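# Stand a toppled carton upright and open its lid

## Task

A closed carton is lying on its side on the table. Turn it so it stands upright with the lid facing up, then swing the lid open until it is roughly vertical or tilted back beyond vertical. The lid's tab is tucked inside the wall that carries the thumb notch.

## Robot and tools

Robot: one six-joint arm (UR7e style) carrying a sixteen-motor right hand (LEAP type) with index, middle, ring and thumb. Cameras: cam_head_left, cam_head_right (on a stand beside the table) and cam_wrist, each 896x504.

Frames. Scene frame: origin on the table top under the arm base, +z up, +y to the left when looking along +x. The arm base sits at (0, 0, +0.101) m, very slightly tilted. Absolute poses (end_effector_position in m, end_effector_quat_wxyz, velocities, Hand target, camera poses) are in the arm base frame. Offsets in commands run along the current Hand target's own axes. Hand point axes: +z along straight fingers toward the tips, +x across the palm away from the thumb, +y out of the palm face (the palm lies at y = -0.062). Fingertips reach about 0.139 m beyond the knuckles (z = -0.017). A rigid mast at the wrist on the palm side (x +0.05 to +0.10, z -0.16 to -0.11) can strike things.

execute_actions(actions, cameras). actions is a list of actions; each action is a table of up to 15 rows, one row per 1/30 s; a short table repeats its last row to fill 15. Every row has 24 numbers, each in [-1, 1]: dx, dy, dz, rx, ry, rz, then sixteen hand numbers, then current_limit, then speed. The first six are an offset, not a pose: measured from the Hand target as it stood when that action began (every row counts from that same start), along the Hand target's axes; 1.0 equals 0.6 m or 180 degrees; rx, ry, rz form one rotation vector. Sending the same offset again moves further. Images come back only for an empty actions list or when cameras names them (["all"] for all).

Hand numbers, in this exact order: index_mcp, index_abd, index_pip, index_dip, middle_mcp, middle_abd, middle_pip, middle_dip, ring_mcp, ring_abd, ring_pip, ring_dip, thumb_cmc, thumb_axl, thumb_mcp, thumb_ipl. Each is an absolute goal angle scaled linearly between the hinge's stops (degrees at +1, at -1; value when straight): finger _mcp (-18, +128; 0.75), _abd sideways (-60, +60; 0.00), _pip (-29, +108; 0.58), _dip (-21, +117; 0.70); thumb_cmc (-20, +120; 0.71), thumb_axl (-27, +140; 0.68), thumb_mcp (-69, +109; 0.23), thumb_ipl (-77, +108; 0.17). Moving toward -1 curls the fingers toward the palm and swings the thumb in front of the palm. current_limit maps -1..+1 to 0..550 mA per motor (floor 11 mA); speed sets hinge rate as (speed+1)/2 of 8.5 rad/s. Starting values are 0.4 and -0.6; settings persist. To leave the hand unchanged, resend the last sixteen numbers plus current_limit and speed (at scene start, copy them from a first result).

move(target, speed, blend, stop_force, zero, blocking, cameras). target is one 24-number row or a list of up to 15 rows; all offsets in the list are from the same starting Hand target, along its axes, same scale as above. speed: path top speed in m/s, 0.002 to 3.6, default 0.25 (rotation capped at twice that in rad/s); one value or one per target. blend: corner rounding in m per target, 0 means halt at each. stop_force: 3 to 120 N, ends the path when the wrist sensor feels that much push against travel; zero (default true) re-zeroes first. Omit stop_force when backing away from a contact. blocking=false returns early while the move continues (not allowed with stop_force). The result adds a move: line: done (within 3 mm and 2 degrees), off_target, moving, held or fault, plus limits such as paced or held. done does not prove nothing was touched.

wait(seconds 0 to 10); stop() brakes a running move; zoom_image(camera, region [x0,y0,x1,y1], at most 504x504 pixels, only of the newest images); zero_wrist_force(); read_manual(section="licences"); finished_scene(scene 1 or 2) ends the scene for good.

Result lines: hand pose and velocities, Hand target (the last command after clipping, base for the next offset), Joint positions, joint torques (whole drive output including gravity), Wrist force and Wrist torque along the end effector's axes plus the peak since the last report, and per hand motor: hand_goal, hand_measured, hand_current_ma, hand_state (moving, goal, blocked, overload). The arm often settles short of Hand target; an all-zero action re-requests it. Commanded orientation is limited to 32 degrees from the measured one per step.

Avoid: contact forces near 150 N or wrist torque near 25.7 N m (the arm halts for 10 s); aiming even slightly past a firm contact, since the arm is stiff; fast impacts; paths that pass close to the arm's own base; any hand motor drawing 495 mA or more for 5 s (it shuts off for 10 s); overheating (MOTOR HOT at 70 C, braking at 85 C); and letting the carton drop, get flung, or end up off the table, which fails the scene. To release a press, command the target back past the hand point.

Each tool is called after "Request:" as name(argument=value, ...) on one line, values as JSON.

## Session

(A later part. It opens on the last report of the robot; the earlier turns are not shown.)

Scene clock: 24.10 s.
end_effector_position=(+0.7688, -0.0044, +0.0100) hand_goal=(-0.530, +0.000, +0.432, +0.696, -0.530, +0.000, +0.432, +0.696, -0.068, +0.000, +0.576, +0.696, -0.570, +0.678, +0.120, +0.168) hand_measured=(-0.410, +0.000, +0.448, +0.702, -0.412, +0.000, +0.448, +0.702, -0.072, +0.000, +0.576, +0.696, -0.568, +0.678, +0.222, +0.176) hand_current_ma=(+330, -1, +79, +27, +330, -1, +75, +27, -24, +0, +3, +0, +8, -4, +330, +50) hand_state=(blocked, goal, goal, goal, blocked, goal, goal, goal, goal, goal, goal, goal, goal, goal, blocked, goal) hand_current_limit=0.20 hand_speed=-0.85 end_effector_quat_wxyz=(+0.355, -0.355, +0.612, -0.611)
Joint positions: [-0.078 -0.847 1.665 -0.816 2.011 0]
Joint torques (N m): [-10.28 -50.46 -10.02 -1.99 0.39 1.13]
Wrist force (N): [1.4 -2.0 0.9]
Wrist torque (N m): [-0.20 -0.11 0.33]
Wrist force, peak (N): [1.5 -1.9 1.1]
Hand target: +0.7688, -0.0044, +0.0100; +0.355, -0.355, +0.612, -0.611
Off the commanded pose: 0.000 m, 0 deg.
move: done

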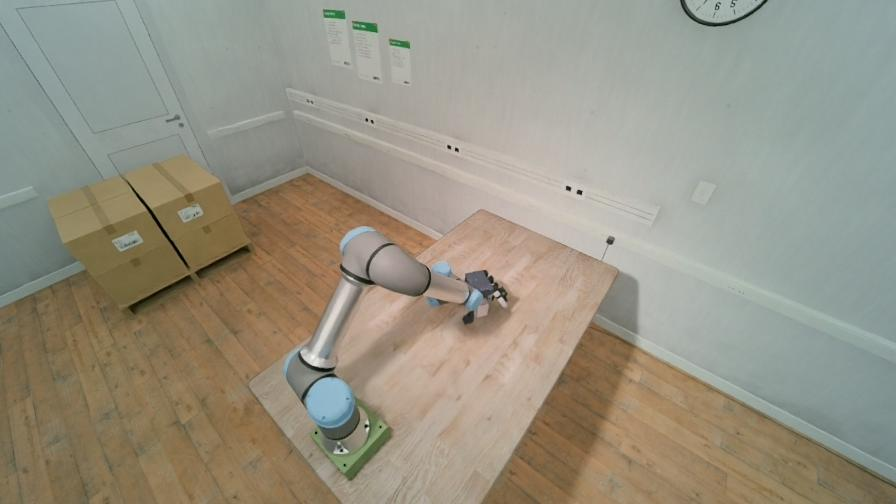

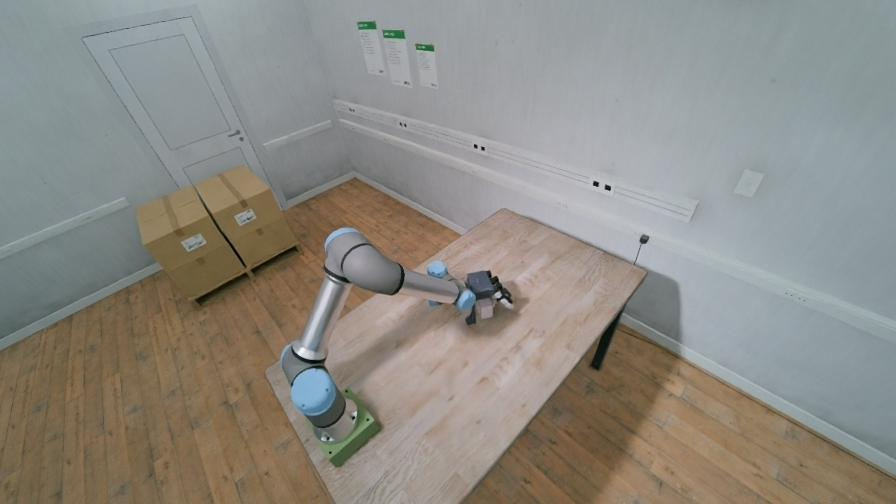

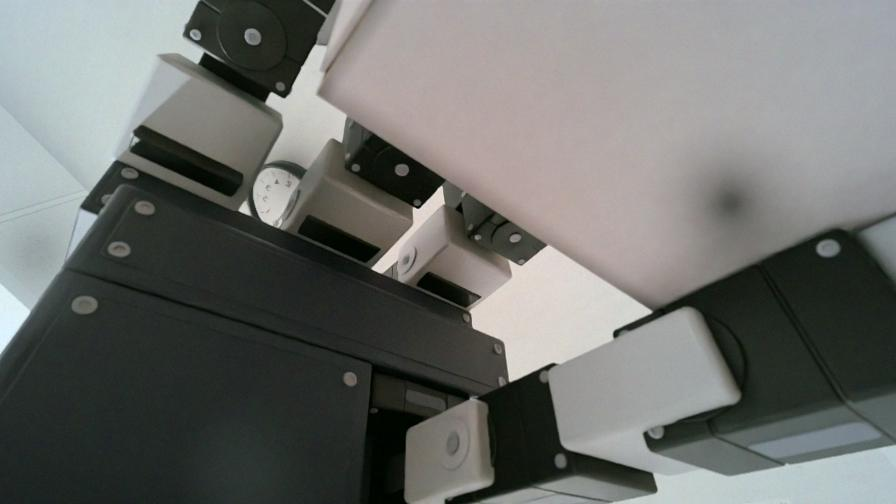

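Request:
move(target=[[0,-0.1167,0,0,0,0,-0.53,0,0.431,0.696,-0.53,0,0.431,0.696,-0.068,0,0.576,0.696,-0.571,0.678,0.12,0.168,0.2,-0.85],[0.0537,-0.1167,-0.1408,-0.1963,0.1963,-0.4716,-0.53,0,0.431,0.696,-0.53,0,0.431,0.696,-0.068,0,0.576,0.696,-0.571,0.678,0.12,0.168,0.2,-0.85]], speed=[0.2,0.4], blend=[0.02,0], cameras=["all"])

Request:
zoom_image(camera="cam_head_right", region=[415, 225, 535, 335])

Request:
zoom_image(camera="cam_head_left", region=[405, 225, 525, 335])

Scene clock: 27.13 s.
end_effector_position=(+0.7028, +0.0063, +0.0803) hand_goal=(-0.530, +0.000, +0.432, +0.696, -0.530, +0.000, +0.432, +0.696, -0.068, +0.000, +0.576, +0.696, -0.570, +0.678, +0.120, +0.168) hand_measured=(-0.414, -0.002, +0.452, +0.704, -0.428, -0.002, +0.450, +0.704, -0.072, +0.002, +0.576, +0.696, -0.552, +0.678, +0.222, +0.178) hand_current_ma=(+330, -8, +98, +40, +330, -5, +85, +36, -19, +9, +3, +0, +88, -4, +330, +64) hand_state=(blocked, goal, blocked, goal, blocked, goal, goal, goal, goal, goal, goal, goal, goal, goal, blocked, goal) hand_current_limit=0.20 hand_speed=-0.85 end_effector_quat_wxyz=(+0.230, +0.544, -0.517, +0.620)
Joint positions: [0.149 -0.546 0.879 0.066 2.81 -0.788]
Joint torques (N m): [-11.21 -60.89 -11.89 -0.43 -0.65 -0.34]
Wrist force (N): [-0.4 -0.5 0.3]
Wrist torque (N m): [-0.19 0.05 0.25]
Wrist force, peak (N): [3.6 -2.6 0.3]
Hand target: +0.7028, +0.0062, +0.0802; +0.230, +0.544, -0.517, +0.620 (not the last commanded pose)
Off the commanded pose: 0.023 m, 26 deg.
move: held (a check stopped the path); path passed 1 of 2 targets; limits=held
pose unreachable: on one or more control steps of this call, first in action 0 (counted from 0), an arm could not follow its commanded pose, so it was not sent that pose on those steps. It may still have moved: this result reports where it is.
cause: moving toward the commanded pose would bring two parts of the arm too close to each other (joints 4 (wrist 1) to 6 (wrist 3) lie between them).

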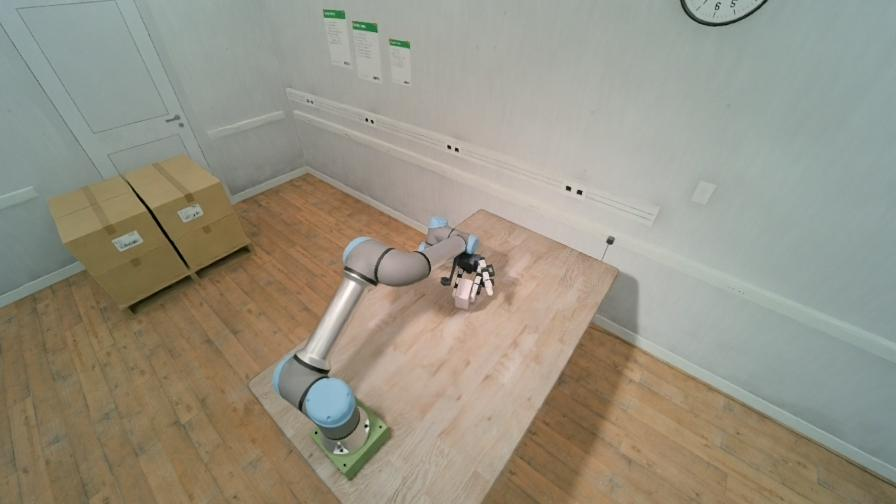

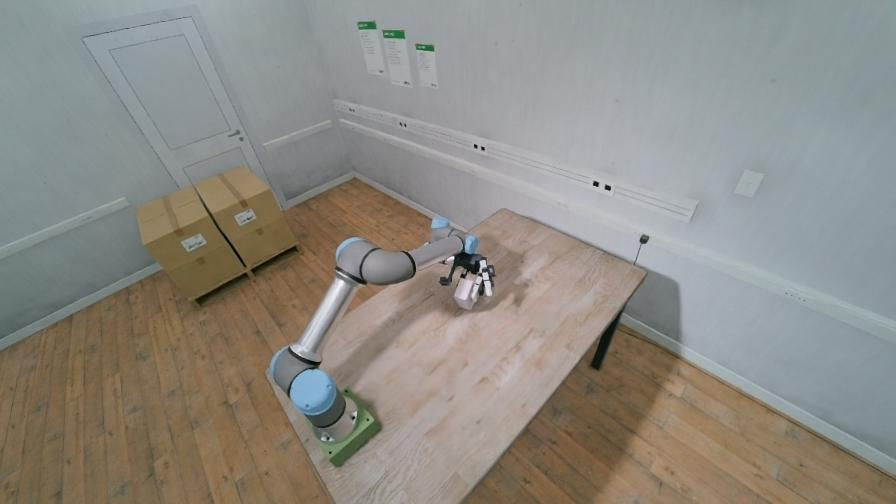

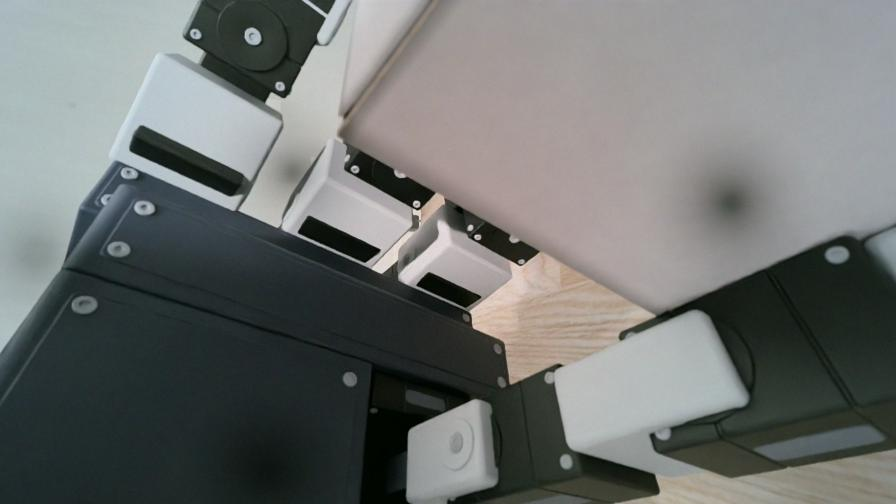

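Scaled by 4.200 from the camera's 896x504 image, which has a finer 1280x720 frame.

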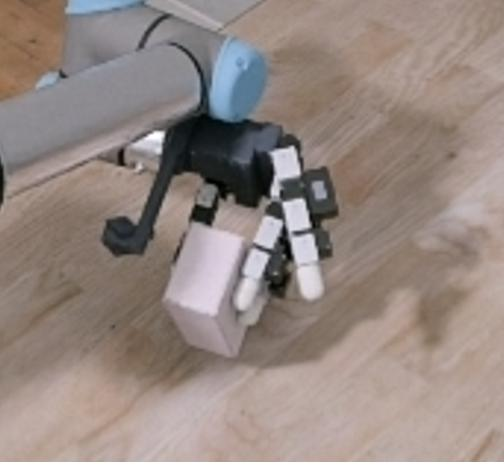

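Scaled by 4.200 from the camera's 896x504 image, which has a finer 1280x720 frame.

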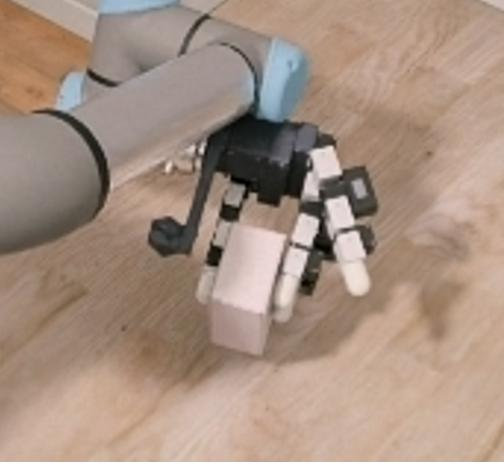

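Request:
move(target=[0.0307,-0.0119,-0.0064,0.1658,0.0064,-0.1358,-0.53,0,0.431,0.696,-0.53,0,0.431,0.696,-0.068,0,0.576,0.696,-0.571,0.678,0.12,0.168,0.2,-0.85], speed=0.3, cameras=["all"])

Request:
zoom_image(camera="cam_head_right", region=[415, 225, 535, 335])

Request:
zoom_image(camera="cam_head_left", region=[405, 225, 525, 335])

Scene clock: 28.43 s.
end_effector_position=(+0.7028, +0.0061, +0.0803) hand_goal=(-0.530, +0.000, +0.432, +0.696, -0.530, +0.000, +0.432, +0.696, -0.068, +0.000, +0.576, +0.696, -0.570, +0.678, +0.120, +0.168) hand_measured=(-0.414, -0.002, +0.452, +0.704, -0.428, -0.002, +0.450, +0.704, -0.072, +0.002, +0.576, +0.696, -0.552, +0.678, +0.222, +0.178) hand_current_ma=(+330, -8, +98, +40, +330, -5, +86, +36, -17, +10, +3, +0, +89, -4, +330, +64) hand_state=(blocked, goal, blocked, goal, blocked, goal, goal, goal, goal, goal, goal, goal, goal, goal, blocked, goal) hand_current_limit=0.20 hand_speed=-0.85 end_effector_quat_wxyz=(+0.230, +0.546, -0.514, +0.620)
Joint positions: [0.149 -0.55 0.887 0.054 2.808 -0.799]
Joint torques (N m): [-2.31 -52.12 -27.25 2.14 2.26 1.26]
Wrist force (N): [-0.5 -0.8 0.4]
Wrist torque (N m): [-0.25 0.07 0.29]
Wrist force, peak (N): [-0.7 -0.4 0.8]
Hand target: +0.7028, +0.0061, +0.0803; +0.230, +0.546, -0.514, +0.620 (not the last commanded pose)
Off the commanded pose: 0.020 m, 38 deg.
move: held (a check stopped the path); limits=held
pose unreachable: on one or more control steps of this call, first in action 0 (counted from 0), an arm could not follow its commanded pose, so it was not sent that pose on those steps. It may still have moved: this result reports where it is.
cause: moving toward the commanded pose would bring two parts of the arm too close to each other (joints 4 (wrist 1) to 6 (wrist 3) lie between them).

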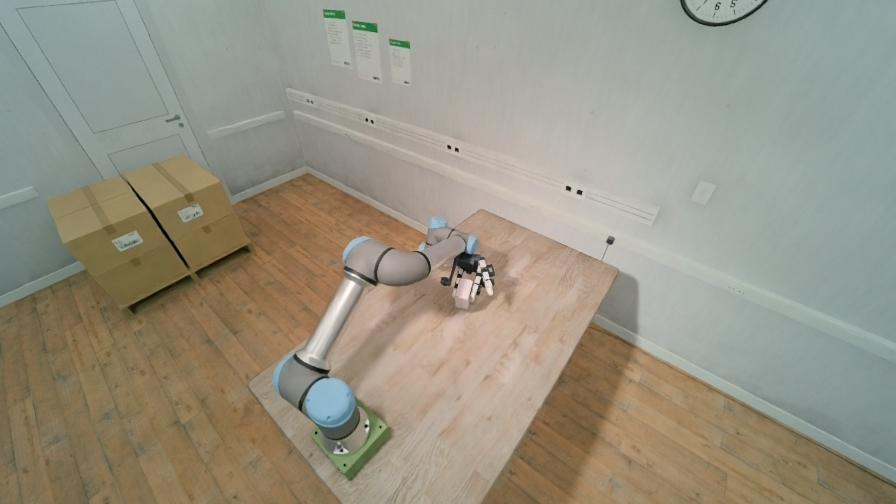

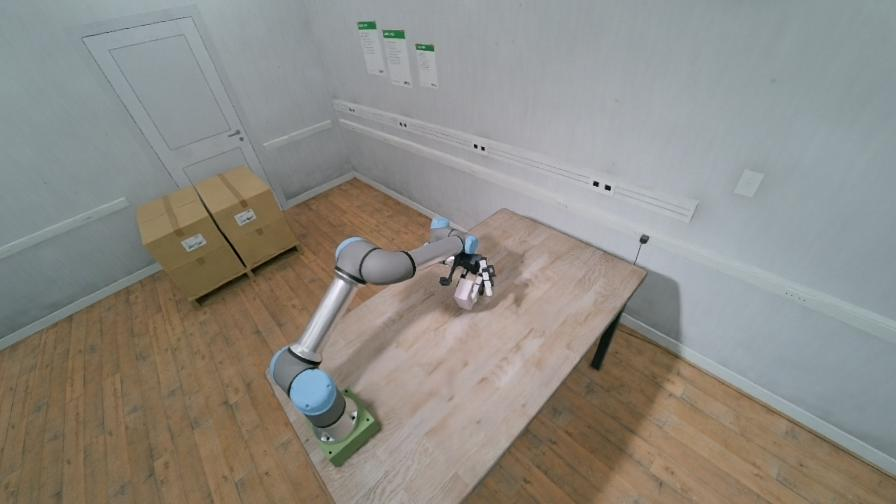

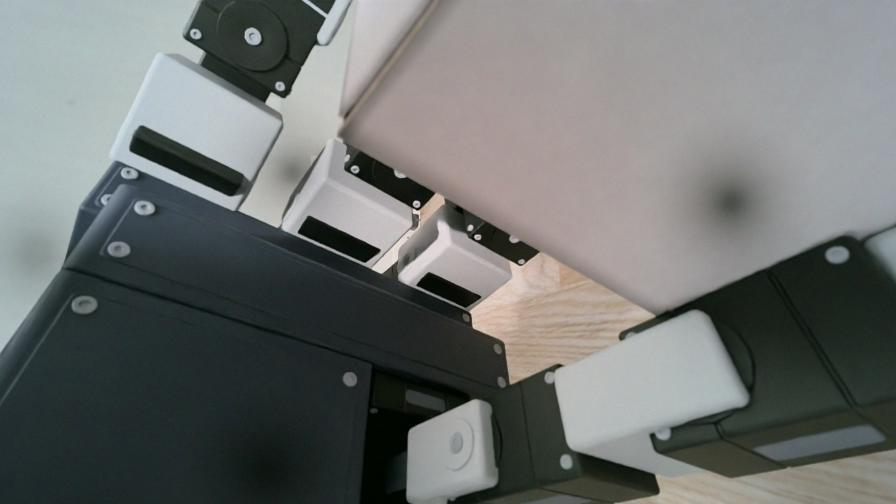

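Scaled by 4.200 from the camera's 896x504 image, which has a finer 1280x720 frame.

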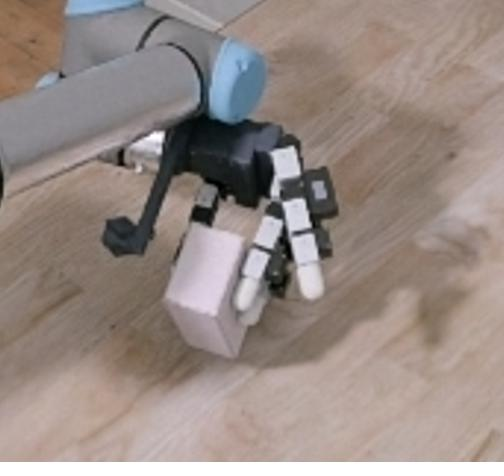

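Scaled by 4.200 from the camera's 896x504 image, which has a finer 1280x720 frame.

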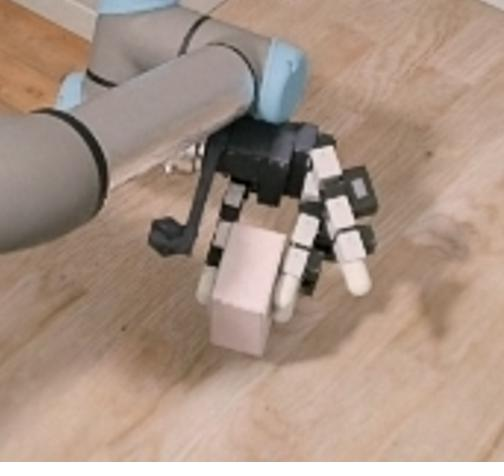

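Request:
move(target=[[0.0213,-0.1129,-0.0248,0.1774,-0.076,-0.0246,-0.53,0,0.431,0.696,-0.53,0,0.431,0.696,-0.068,0,0.576,0.696,-0.571,0.678,0.12,0.168,0.2,-0.85],[0.0307,-0.0119,-0.0064,0.1658,0.0064,-0.1358,-0.53,0,0.431,0.696,-0.53,0,0.431,0.696,-0.068,0,0.576,0.696,-0.571,0.678,0.12,0.168,0.2,-0.85]], speed=0.35, blend=[0.02,0], cameras=["all"])

Request:
zoom_image(camera="cam_head_right", region=[415, 225, 535, 335])

Request:
zoom_image(camera="cam_head_left", region=[405, 225, 525, 335])

Scene clock: 30.53 s.
end_effector_position=(+0.7153, +0.0168, +0.1061) hand_goal=(-0.530, +0.000, +0.432, +0.696, -0.530, +0.000, +0.432, +0.696, -0.068, +0.000, +0.576, +0.696, -0.570, +0.678, +0.120, +0.168) hand_measured=(-0.414, -0.002, +0.452, +0.704, -0.428, +0.000, +0.450, +0.704, -0.070, +0.004, +0.576, +0.696, -0.550, +0.678, +0.222, +0.178) hand_current_ma=(+330, -5, +101, +41, +330, -2, +86, +36, -12, +14, +2, +0, +98, -4, +330, +66) hand_state=(blocked, goal, blocked, goal, blocked, goal, goal, goal, goal, goal, goal, goal, goal, goal, blocked, goal) hand_current_limit=0.20 hand_speed=-0.85 end_effector_quat_wxyz=(+0.161, +0.680, -0.247, +0.671)
Joint positions: [0.133 -0.843 1.474 -0.569 2.287 -1.418]
Joint torques (N m): [5.26 -55.55 -27.22 -0.8 -1.38 -1.87]
Wrist force (N): [-0.6 -0.8 0.3]
Wrist torque (N m): [-0.22 0.08 0.23]
Wrist force, peak (N): [-5.0 2.3 -1.1]
Hand target: +0.7153, +0.0168, +0.1062; +0.161, +0.680, -0.247, +0.671 (not the last commanded pose)
Off the commanded pose: 0.018 m, 7 deg.
move: held (a check stopped the path); path passed 1 of 2 targets; limits=held
pose unreachable: on one or more control steps of this call, first in action 0 (counted from 0), an arm could not follow its commanded pose, so it was not sent that pose on those steps. It may still have moved: this result reports where it is.
cause: moving toward the commanded pose would bring two parts of the arm too close to each other (joints 4 (wrist 1) to 6 (wrist 3) lie between them).

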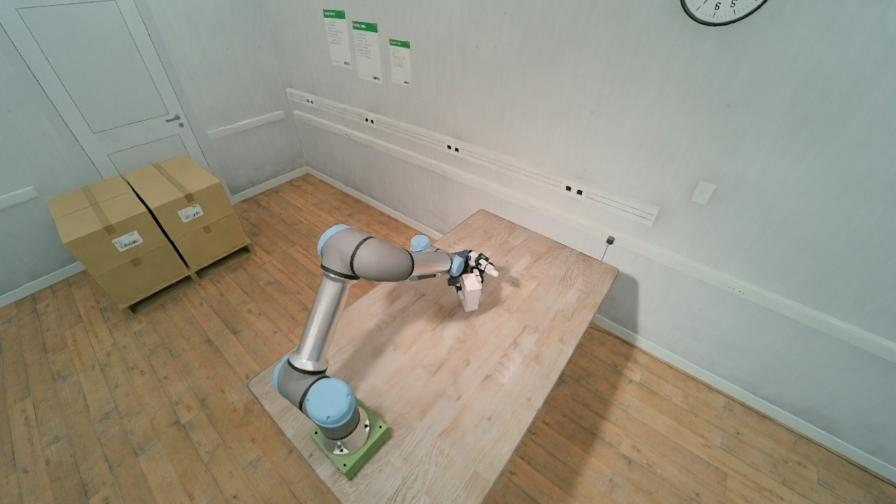

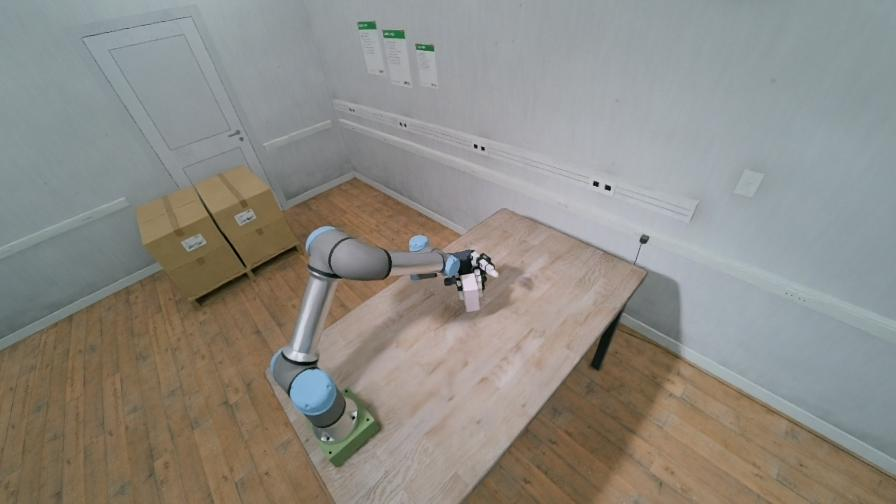

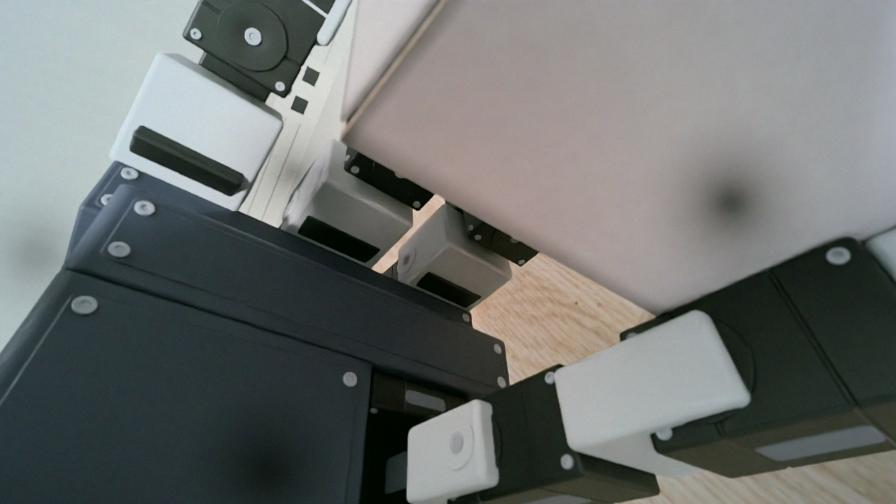

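Scaled by 4.200 from the camera's 896x504 image, which has a finer 1280x720 frame.

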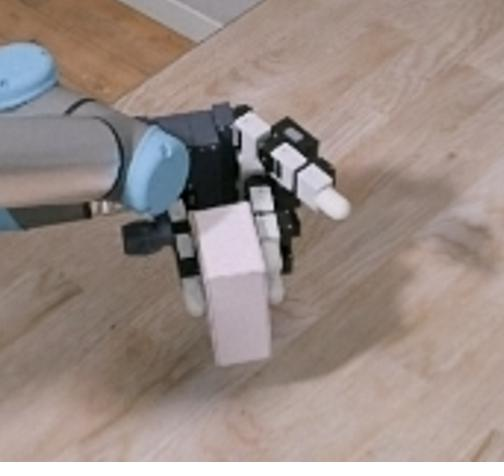

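Scaled by 4.200 from the camera's 896x504 image, which has a finer 1280x720 frame.

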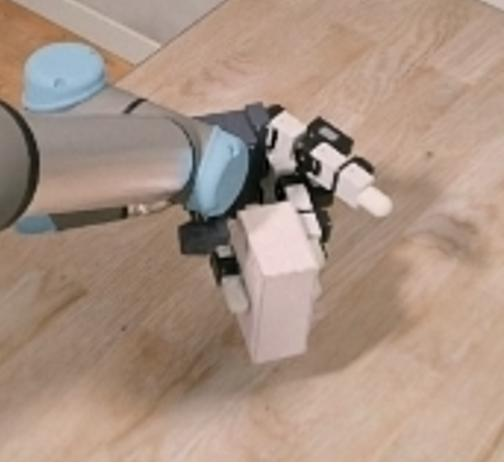

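Request:
move(target=[-0.007,0.0265,0.003,0.0653,0.0115,-0.0378,-0.53,0,0.431,0.696,-0.53,0,0.431,0.696,-0.068,0,0.576,0.696,-0.571,0.678,0.12,0.168,0.2,-0.85], speed=0.3, cameras=["cam_wrist"])

Scene clock: 32.07 s.
end_effector_position=(+0.7150, +0.0161, +0.1060) hand_goal=(-0.530, +0.000, +0.432, +0.696, -0.530, +0.000, +0.432, +0.696, -0.068, +0.000, +0.576, +0.696, -0.570, +0.678, +0.120, +0.168) hand_measured=(-0.416, -0.002, +0.454, +0.704, -0.430, +0.000, +0.450, +0.704, -0.070, +0.004, +0.576, +0.696, -0.550, +0.678, +0.222, +0.178) hand_current_ma=(+330, -5, +105, +42, +330, -2, +89, +37, -10, +14, +2, +0, +101, -4, +330, +71) hand_state=(blocked, goal, blocked, goal, blocked, goal, goal, goal, goal, goal, goal, goal, blocked, goal, blocked, goal) hand_current_limit=0.20 hand_speed=-0.85 end_effector_quat_wxyz=(+0.160, +0.681, -0.240, +0.673)
Joint positions: [0.13 -0.848 1.489 -0.584 2.272 -1.429]
Joint torques (N m): [4.74 -42.02 -26.59 0.5 1.64 1.12]
Wrist force (N): [-0.4 -1.1 0.2]
Wrist torque (N m): [-0.26 0.06 0.30]
Wrist force, peak (N): [-2.0 1.1 -0.1]
Hand target: +0.7150, +0.0162, +0.1060; +0.160, +0.681, -0.240, +0.673 (not the last commanded pose)
Off the commanded pose: 0.016 m, 13 deg.
move: held (a check stopped the path); limits=held
pose unreachable: on one or more control steps of this call, first in action 0 (counted from 0), an arm could not follow its commanded pose, so it was not sent that pose on those steps. It may still have moved: this result reports where it is.
cause: moving toward the commanded pose would bring two parts of the arm too close to each other (joints 4 (wrist 1) to 6 (wrist 3) lie between them).
Images, in order (width x height): cam_wrist 896x504.

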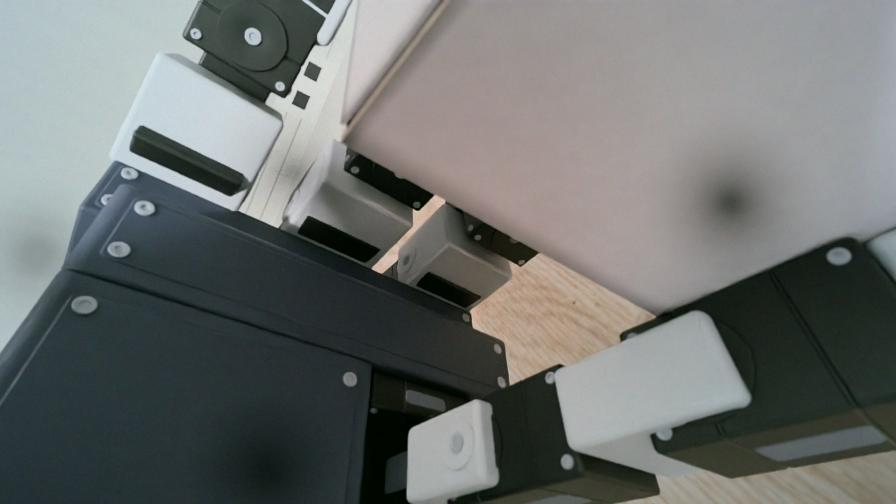

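Request:
move(target=[[0.0196,-0.0402,0.0138,0.0794,-0.0088,-0.004,-0.53,0,0.431,0.696,-0.53,0,0.431,0.696,-0.068,0,0.576,0.696,-0.571,0.678,0.12,0.168,0.2,-0.85],[-0.007,0.025,0.003,0.0653,0.0115,-0.0378,-0.53,0,0.431,0.696,-0.53,0,0.431,0.696,-0.068,0,0.576,0.696,-0.571,0.678,0.12,0.168,0.2,-0.85]], speed=0.3, blend=[0.005,0], cameras=["cam_wrist","cam_head_right"])

Scene clock: 33.27 s.
end_effector_position=(+0.7276, +0.0229, +0.1146) hand_goal=(-0.530, +0.000, +0.432, +0.696, -0.530, +0.000, +0.432, +0.696, -0.068, +0.000, +0.576, +0.696, -0.570, +0.678, +0.120, +0.168) hand_measured=(-0.418, +0.000, +0.454, +0.706, -0.432, +0.000, +0.450, +0.704, -0.070, +0.004, +0.576, +0.696, -0.548, +0.678, +0.222, +0.180) hand_current_ma=(+330, -3, +111, +45, +330, +1, +92, +39, -10, +18, +1, +0, +112, -4, +330, +73) hand_state=(blocked, goal, blocked, goal, blocked, goal, goal, goal, goal, goal, goal, goal, blocked, goal, blocked, goal) hand_current_limit=0.20 hand_speed=-0.85 end_effector_quat_wxyz=(+0.090, +0.704, -0.145, +0.689)
Joint positions: [0.079 -0.929 1.628 -0.663 1.983 -1.484]
Joint torques (N m): [7.57 -51.7 -24.74 -1.37 -1.35 1.16]
Wrist force (N): [-0.6 -0.8 0.5]
Wrist torque (N m): [-0.22 0.08 0.22]
Wrist force, peak (N): [-7.1 4.3 -2.0]
Hand target: +0.7276, +0.0230, +0.1147; +0.090, +0.704, -0.145, +0.689 (not the last commanded pose)
Off the commanded pose: 0.031 m, 5 deg.
move: held (a check stopped the path); path passed 1 of 2 targets; limits=held
pose unreachable: on one or more control steps of this call, first in action 0 (counted from 0), an arm could not follow its commanded pose, so it was not sent that pose on those steps. It may still have moved: this result reports where it is.
cause: moving toward the commanded pose would bring two parts of the arm too close to each other (joints 4 (wrist 1) to 6 (wrist 3) lie between them).
Images, in order (width x height): cam_head_right 896x504, cam_wrist 896x504.

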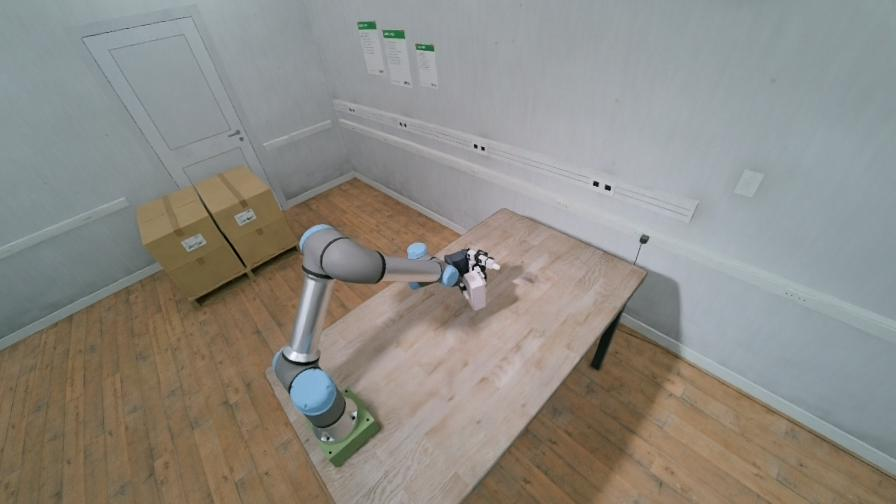

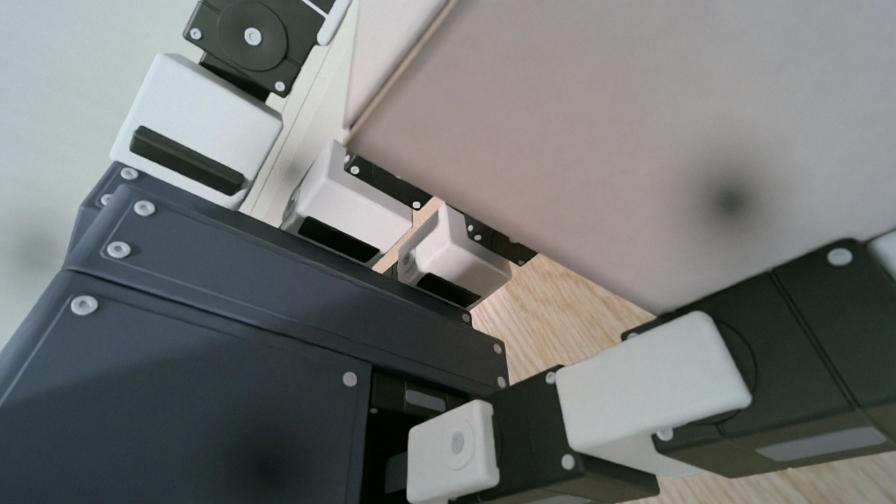

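Request:
move(target=[[0,0,0,0.0009,0.0107,-0.0232,-0.53,0,0.431,0.696,-0.53,0,0.431,0.696,-0.068,0,0.576,0.696,-0.571,0.678,0.12,0.168,0.2,-0.85],[-0.0255,0.0291,-0.0965,0.0009,0.0107,-0.0232,-0.53,0,0.431,0.696,-0.53,0,0.431,0.696,-0.068,0,0.576,0.696,-0.571,0.678,0.12,0.168,0.2,-0.85]], speed=0.3, blend=[0.003,0], cameras=["cam_head_left","cam_head_right"])

Scene clock: 34.17 s.
end_effector_position=(+0.7277, +0.0231, +0.1149) hand_goal=(-0.530, +0.000, +0.432, +0.696, -0.530, +0.000, +0.432, +0.696, -0.068, +0.000, +0.576, +0.696, -0.570, +0.678, +0.120, +0.168) hand_measured=(-0.418, +0.000, +0.454, +0.706, -0.432, +0.000, +0.450, +0.704, -0.070, +0.004, +0.576, +0.696, -0.548, +0.678, +0.222, +0.180) hand_current_ma=(+330, -3, +111, +45, +330, +1, +92, +39, -10, +18, +1, +0, +112, -4, +330, +73) hand_state=(blocked, goal, blocked, goal, blocked, goal, goal, goal, goal, goal, goal, goal, blocked, goal, blocked, goal) hand_current_limit=0.20 hand_speed=-0.85 end_effector_quat_wxyz=(+0.092, +0.703, -0.143, +0.690)
Joint positions: [0.079 -0.928 1.629 -0.668 1.983 -1.49]
Joint torques (N m): [4.36 -50.82 -21.11 0.04 0.11 1.2]
Wrist force (N): [-0.5 -0.9 0.4]
Wrist torque (N m): [-0.24 0.08 0.31]
Wrist force, peak (N): [-1.4 -1.0 0.4]
Hand target: +0.7277, +0.0231, +0.1149; +0.092, +0.703, -0.143, +0.690 (not the last commanded pose)
Off the commanded pose: 0.063 m, 4 deg.
move: held (a check stopped the path); path passed 0 of 2 targets; limits=held
pose unreachable: on one or more control steps of this call, first in action 0 (counted from 0), an arm could not follow its commanded pose, so it was not sent that pose on those steps. It may still have moved: this result reports where it is.
cause: moving toward the commanded pose would bring two parts of the arm too close to each other (joints 4 (wrist 1) to 6 (wrist 3) lie between them).
Images, in order (width x height): cam_head_left 896x504, cam_head_right 896x504.

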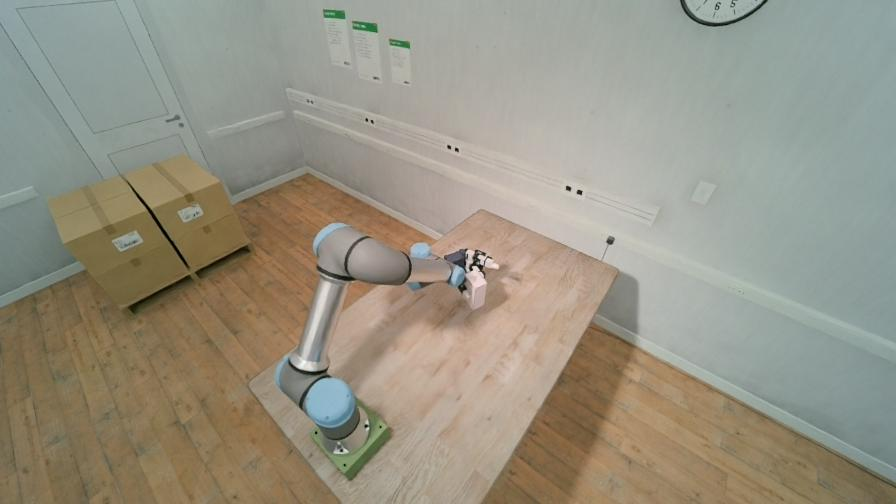

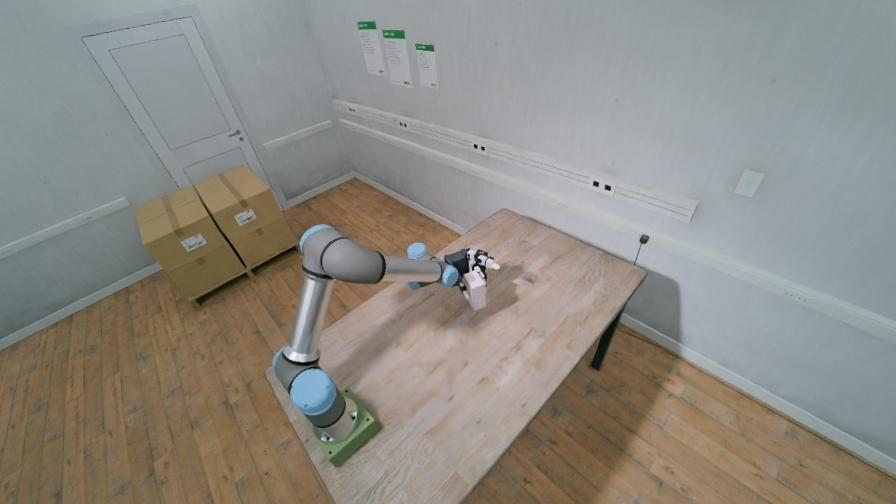

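Request:
move(target=[[0.02,-0.061,-0.0178,0.0609,-0.0045,-0.002,-0.53,0,0.431,0.696,-0.53,0,0.431,0.696,-0.068,0,0.576,0.696,-0.571,0.678,0.12,0.168,0.2,-0.85],[-0.0217,0.122,-0.1615,0.0509,0.0089,-0.0241,-0.53,0,0.431,0.696,-0.53,0,0.431,0.696,-0.068,0,0.576,0.696,-0.571,0.678,0.12,0.168,0.2,-0.85]], speed=0.3, blend=[0.005,0], cameras=["all"])

Request:
zoom_image(camera="cam_head_right", region=[405, 245, 525, 355])

Request:
zoom_image(camera="cam_head_left", region=[405, 245, 525, 355])

Scene clock: 36.20 s.
end_effector_position=(+0.6121, -0.0132, +0.0999) hand_goal=(-0.530, +0.000, +0.432, +0.696, -0.530, +0.000, +0.432, +0.696, -0.068, +0.000, +0.576, +0.696, -0.570, +0.678, +0.120, +0.168) hand_measured=(-0.418, +0.000, +0.454, +0.706, -0.432, +0.000, +0.450, +0.704, -0.068, +0.004, +0.576, +0.696, -0.548, +0.678, +0.222, +0.180) hand_current_ma=(+330, -3, +111, +45, +330, +1, +92, +39, -2, +18, +1, +0, +112, -4, +330, +73) hand_state=(blocked, goal, blocked, goal, blocked, goal, goal, goal, goal, goal, goal, goal, blocked, goal, blocked, goal) hand_current_limit=0.20 hand_speed=-0.85 end_effector_quat_wxyz=(+0.064, +0.704, -0.059, +0.705)
Joint positions: [-0.058 -1.14 2.128 -0.991 1.687 -1.577]
Joint torques (N m): [-11.31 -39.91 -5.39 -2.85 -0.9 -0.53]
Wrist force (N): [-0.6 -0.9 0.3]
Wrist torque (N m): [-0.24 0.07 0.21]
Wrist force, peak (N): [0.2 -2.9 2.0]
Hand target: +0.6121, -0.0133, +0.0999; +0.064, +0.704, -0.059, +0.705
Off the commanded pose: 0.000 m, 0 deg.
move: done

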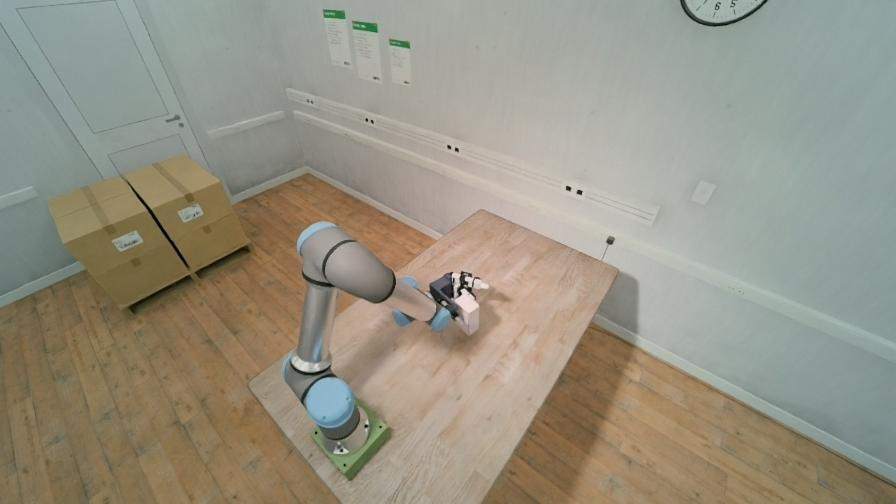

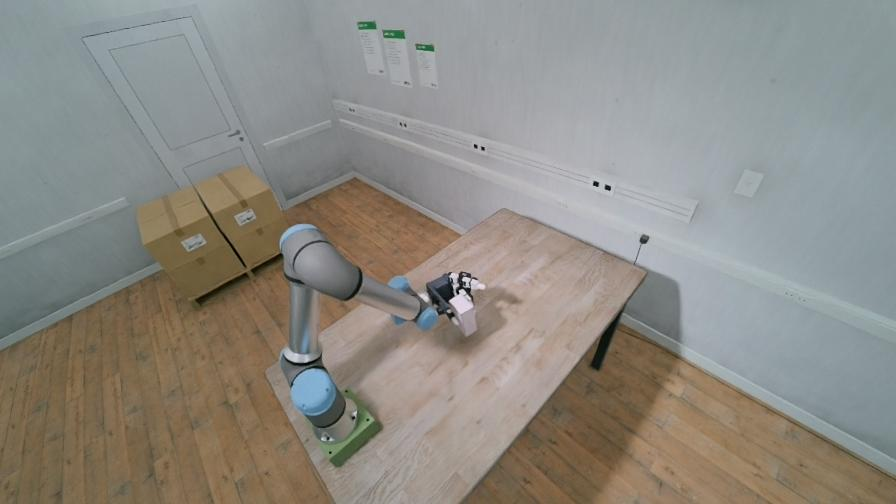

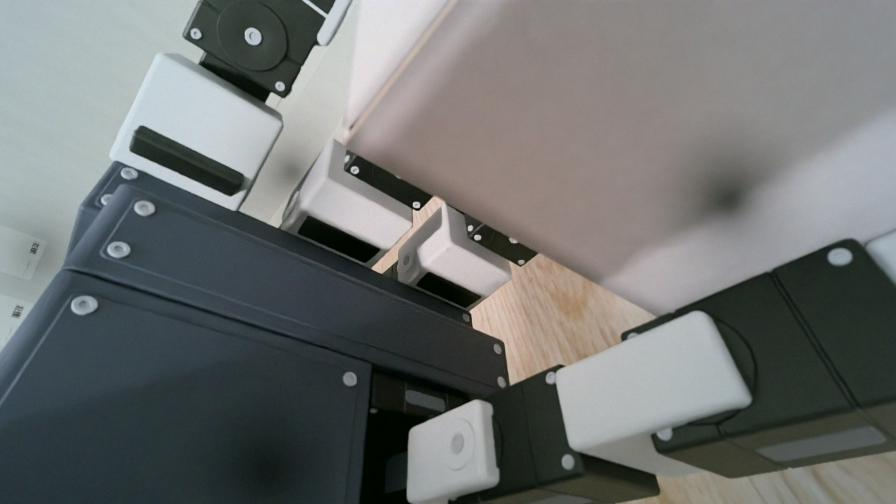

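Scaled by 4.200 from the camera's 896x504 image, which has a finer 1280x720 frame.

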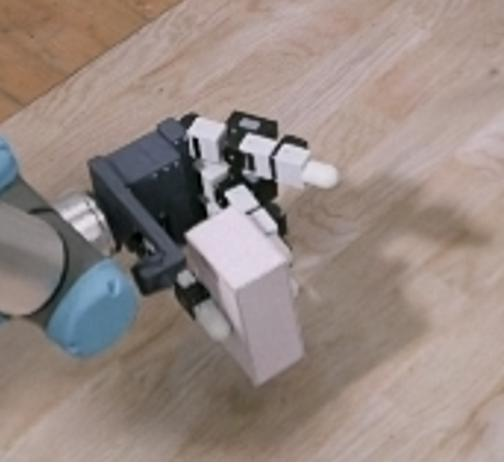

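Scaled by 4.200 from the camera's 896x504 image, which has a finer 1280x720 frame.

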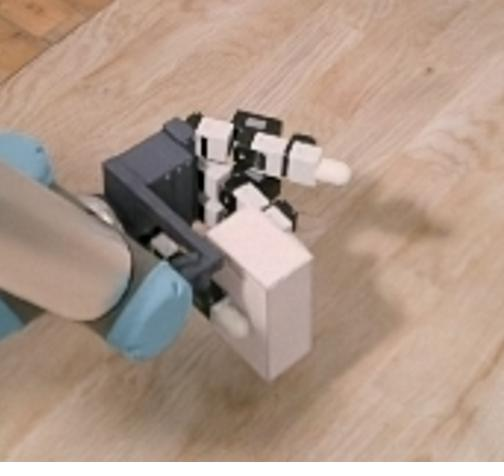

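Request:
move(target=[-0.1,0,0,0,0,0,-0.53,0,0.431,0.696,-0.53,0,0.431,0.696,-0.068,0,0.576,0.696,-0.571,0.678,0.12,0.168,0.2,-0.85], speed=0.2)

Request:
move(target=[-0.12,0,0,0,0,0,-0.53,0,0.431,0.696,-0.53,0,0.431,0.696,-0.068,0,0.576,0.696,-0.571,0.678,0.12,0.168,0.2,-0.85], speed=0.03, stop_force=4, cameras=["cam_wrist","cam_head_right","cam_head_left"])

Request:
zoom_image(camera="cam_head_right", region=[425, 265, 515, 355])

Request:
zoom_image(camera="cam_head_left", region=[425, 265, 515, 355])

Scene clock: 37.23 s.
end_effector_position=(+0.6122, -0.0137, +0.0400) hand_goal=(-0.530, +0.000, +0.432, +0.696, -0.530, +0.000, +0.432, +0.696, -0.068, +0.000, +0.576, +0.696, -0.570, +0.678, +0.120, +0.168) hand_measured=(-0.418, +0.000, +0.454, +0.706, -0.432, +0.000, +0.450, +0.704, -0.068, +0.004, +0.576, +0.696, -0.548, +0.678, +0.222, +0.180) hand_current_ma=(+330, -3, +111, +45, +330, +1, +92, +39, -2, +18, +1, +0, +112, -4, +330, +73) hand_state=(blocked, goal, blocked, goal, blocked, goal, goal, goal, goal, goal, goal, goal, blocked, goal, blocked, goal) hand_current_limit=0.20 hand_speed=-0.85 end_effector_quat_wxyz=(+0.064, +0.704, -0.059, +0.705)
Joint positions: [-0.059 -0.994 2.14 -1.149 1.686 -1.577]
Joint torques (N m): [-6.94 -28.92 -17.92 -3.14 -0.92 -1.86]
Wrist force (N): [-0.5 -1.0 0.4]
Wrist torque (N m): [-0.26 0.06 0.22]
Wrist force, peak (N): [-1.7 -1.0 0.4]
Hand target: +0.6122, -0.0137, +0.0399; +0.064, +0.704, -0.059, +0.705
Off the commanded pose: 0.000 m, 0 deg.
move: done

Scene clock: 39.33 s.
end_effector_position=(+0.6123, -0.0139, +0.0089) hand_goal=(-0.530, +0.000, +0.432, +0.696, -0.530, +0.000, +0.432, +0.696, -0.068, +0.000, +0.576, +0.696, -0.570, +0.678, +0.120, +0.168) hand_measured=(-0.418, -0.008, +0.456, +0.706, -0.432, -0.004, +0.456, +0.706, -0.068, +0.004, +0.576, +0.696, -0.570, +0.678, +0.222, +0.180) hand_current_ma=(+330, -31, +113, +45, +330, -17, +118, +52, -2, +18, +1, +0, +4, -4, +330, +82) hand_state=(blocked, goal, blocked, goal, blocked, goal, blocked, goal, goal, goal, goal, goal, goal, goal, blocked, goal) hand_current_limit=0.20 hand_speed=-0.85 end_effector_quat_wxyz=(+0.064, +0.704, -0.059, +0.705)
Joint positions: [-0.059 -0.913 2.137 -1.226 1.686 -1.577]
Joint torques (N m): [-2.61 -29.5 0.76 -2.57 0.66 -0.71]
Wrist force (N): [1.5 -1.1 1.0]
Wrist torque (N m): [-0.23 -0.05 0.13]
Wrist force, peak (N): [3.5 -0.7 1.9]
Hand target: +0.6123, -0.0139, +0.0089; +0.064, +0.704, -0.059, +0.705 (not the last commanded pose)
Off the commanded pose: 0.041 m, 0 deg.
move: contact

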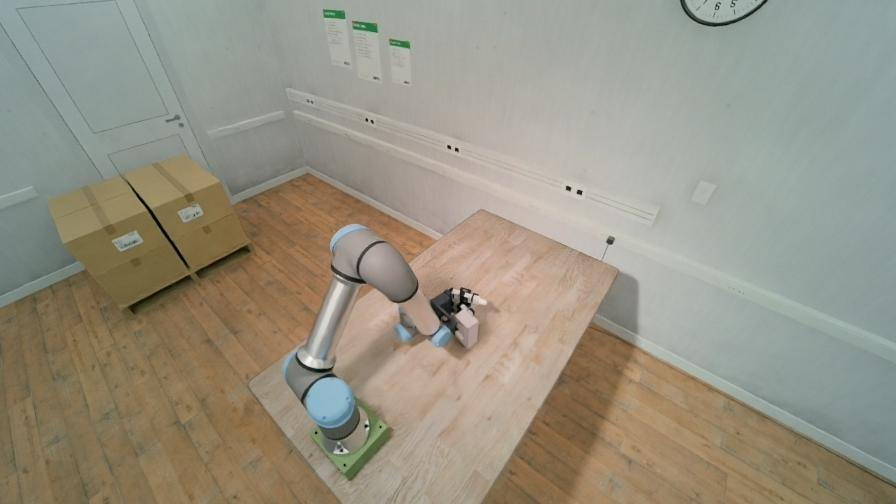

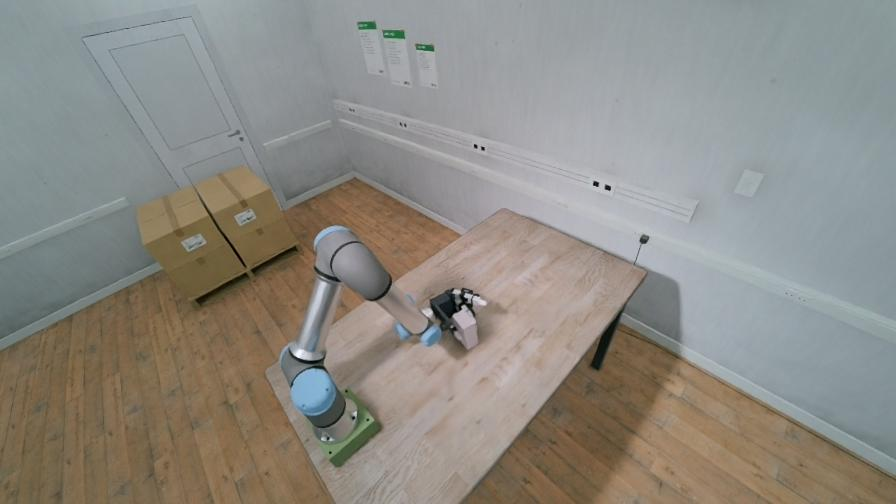

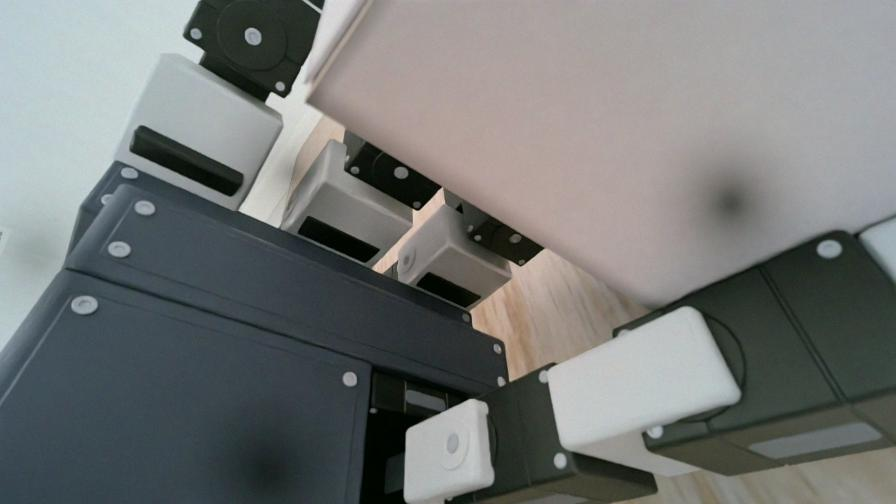

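Scaled by 5.600 from the camera's 896x504 image, which has a finer 1280x720 frame.

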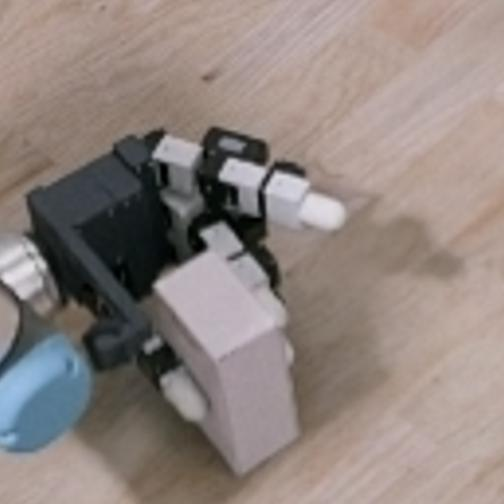

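Scaled by 5.600 from the camera's 896x504 image, which has a finer 1280x720 frame.

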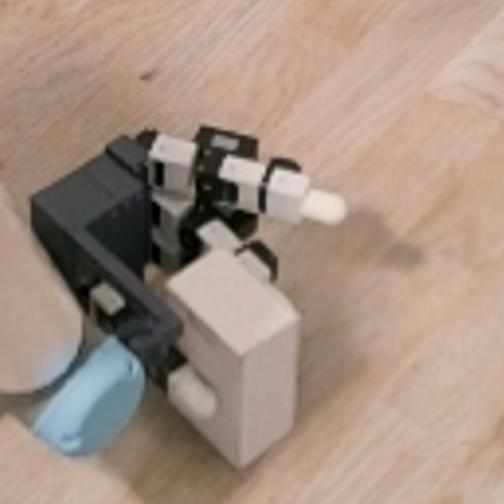

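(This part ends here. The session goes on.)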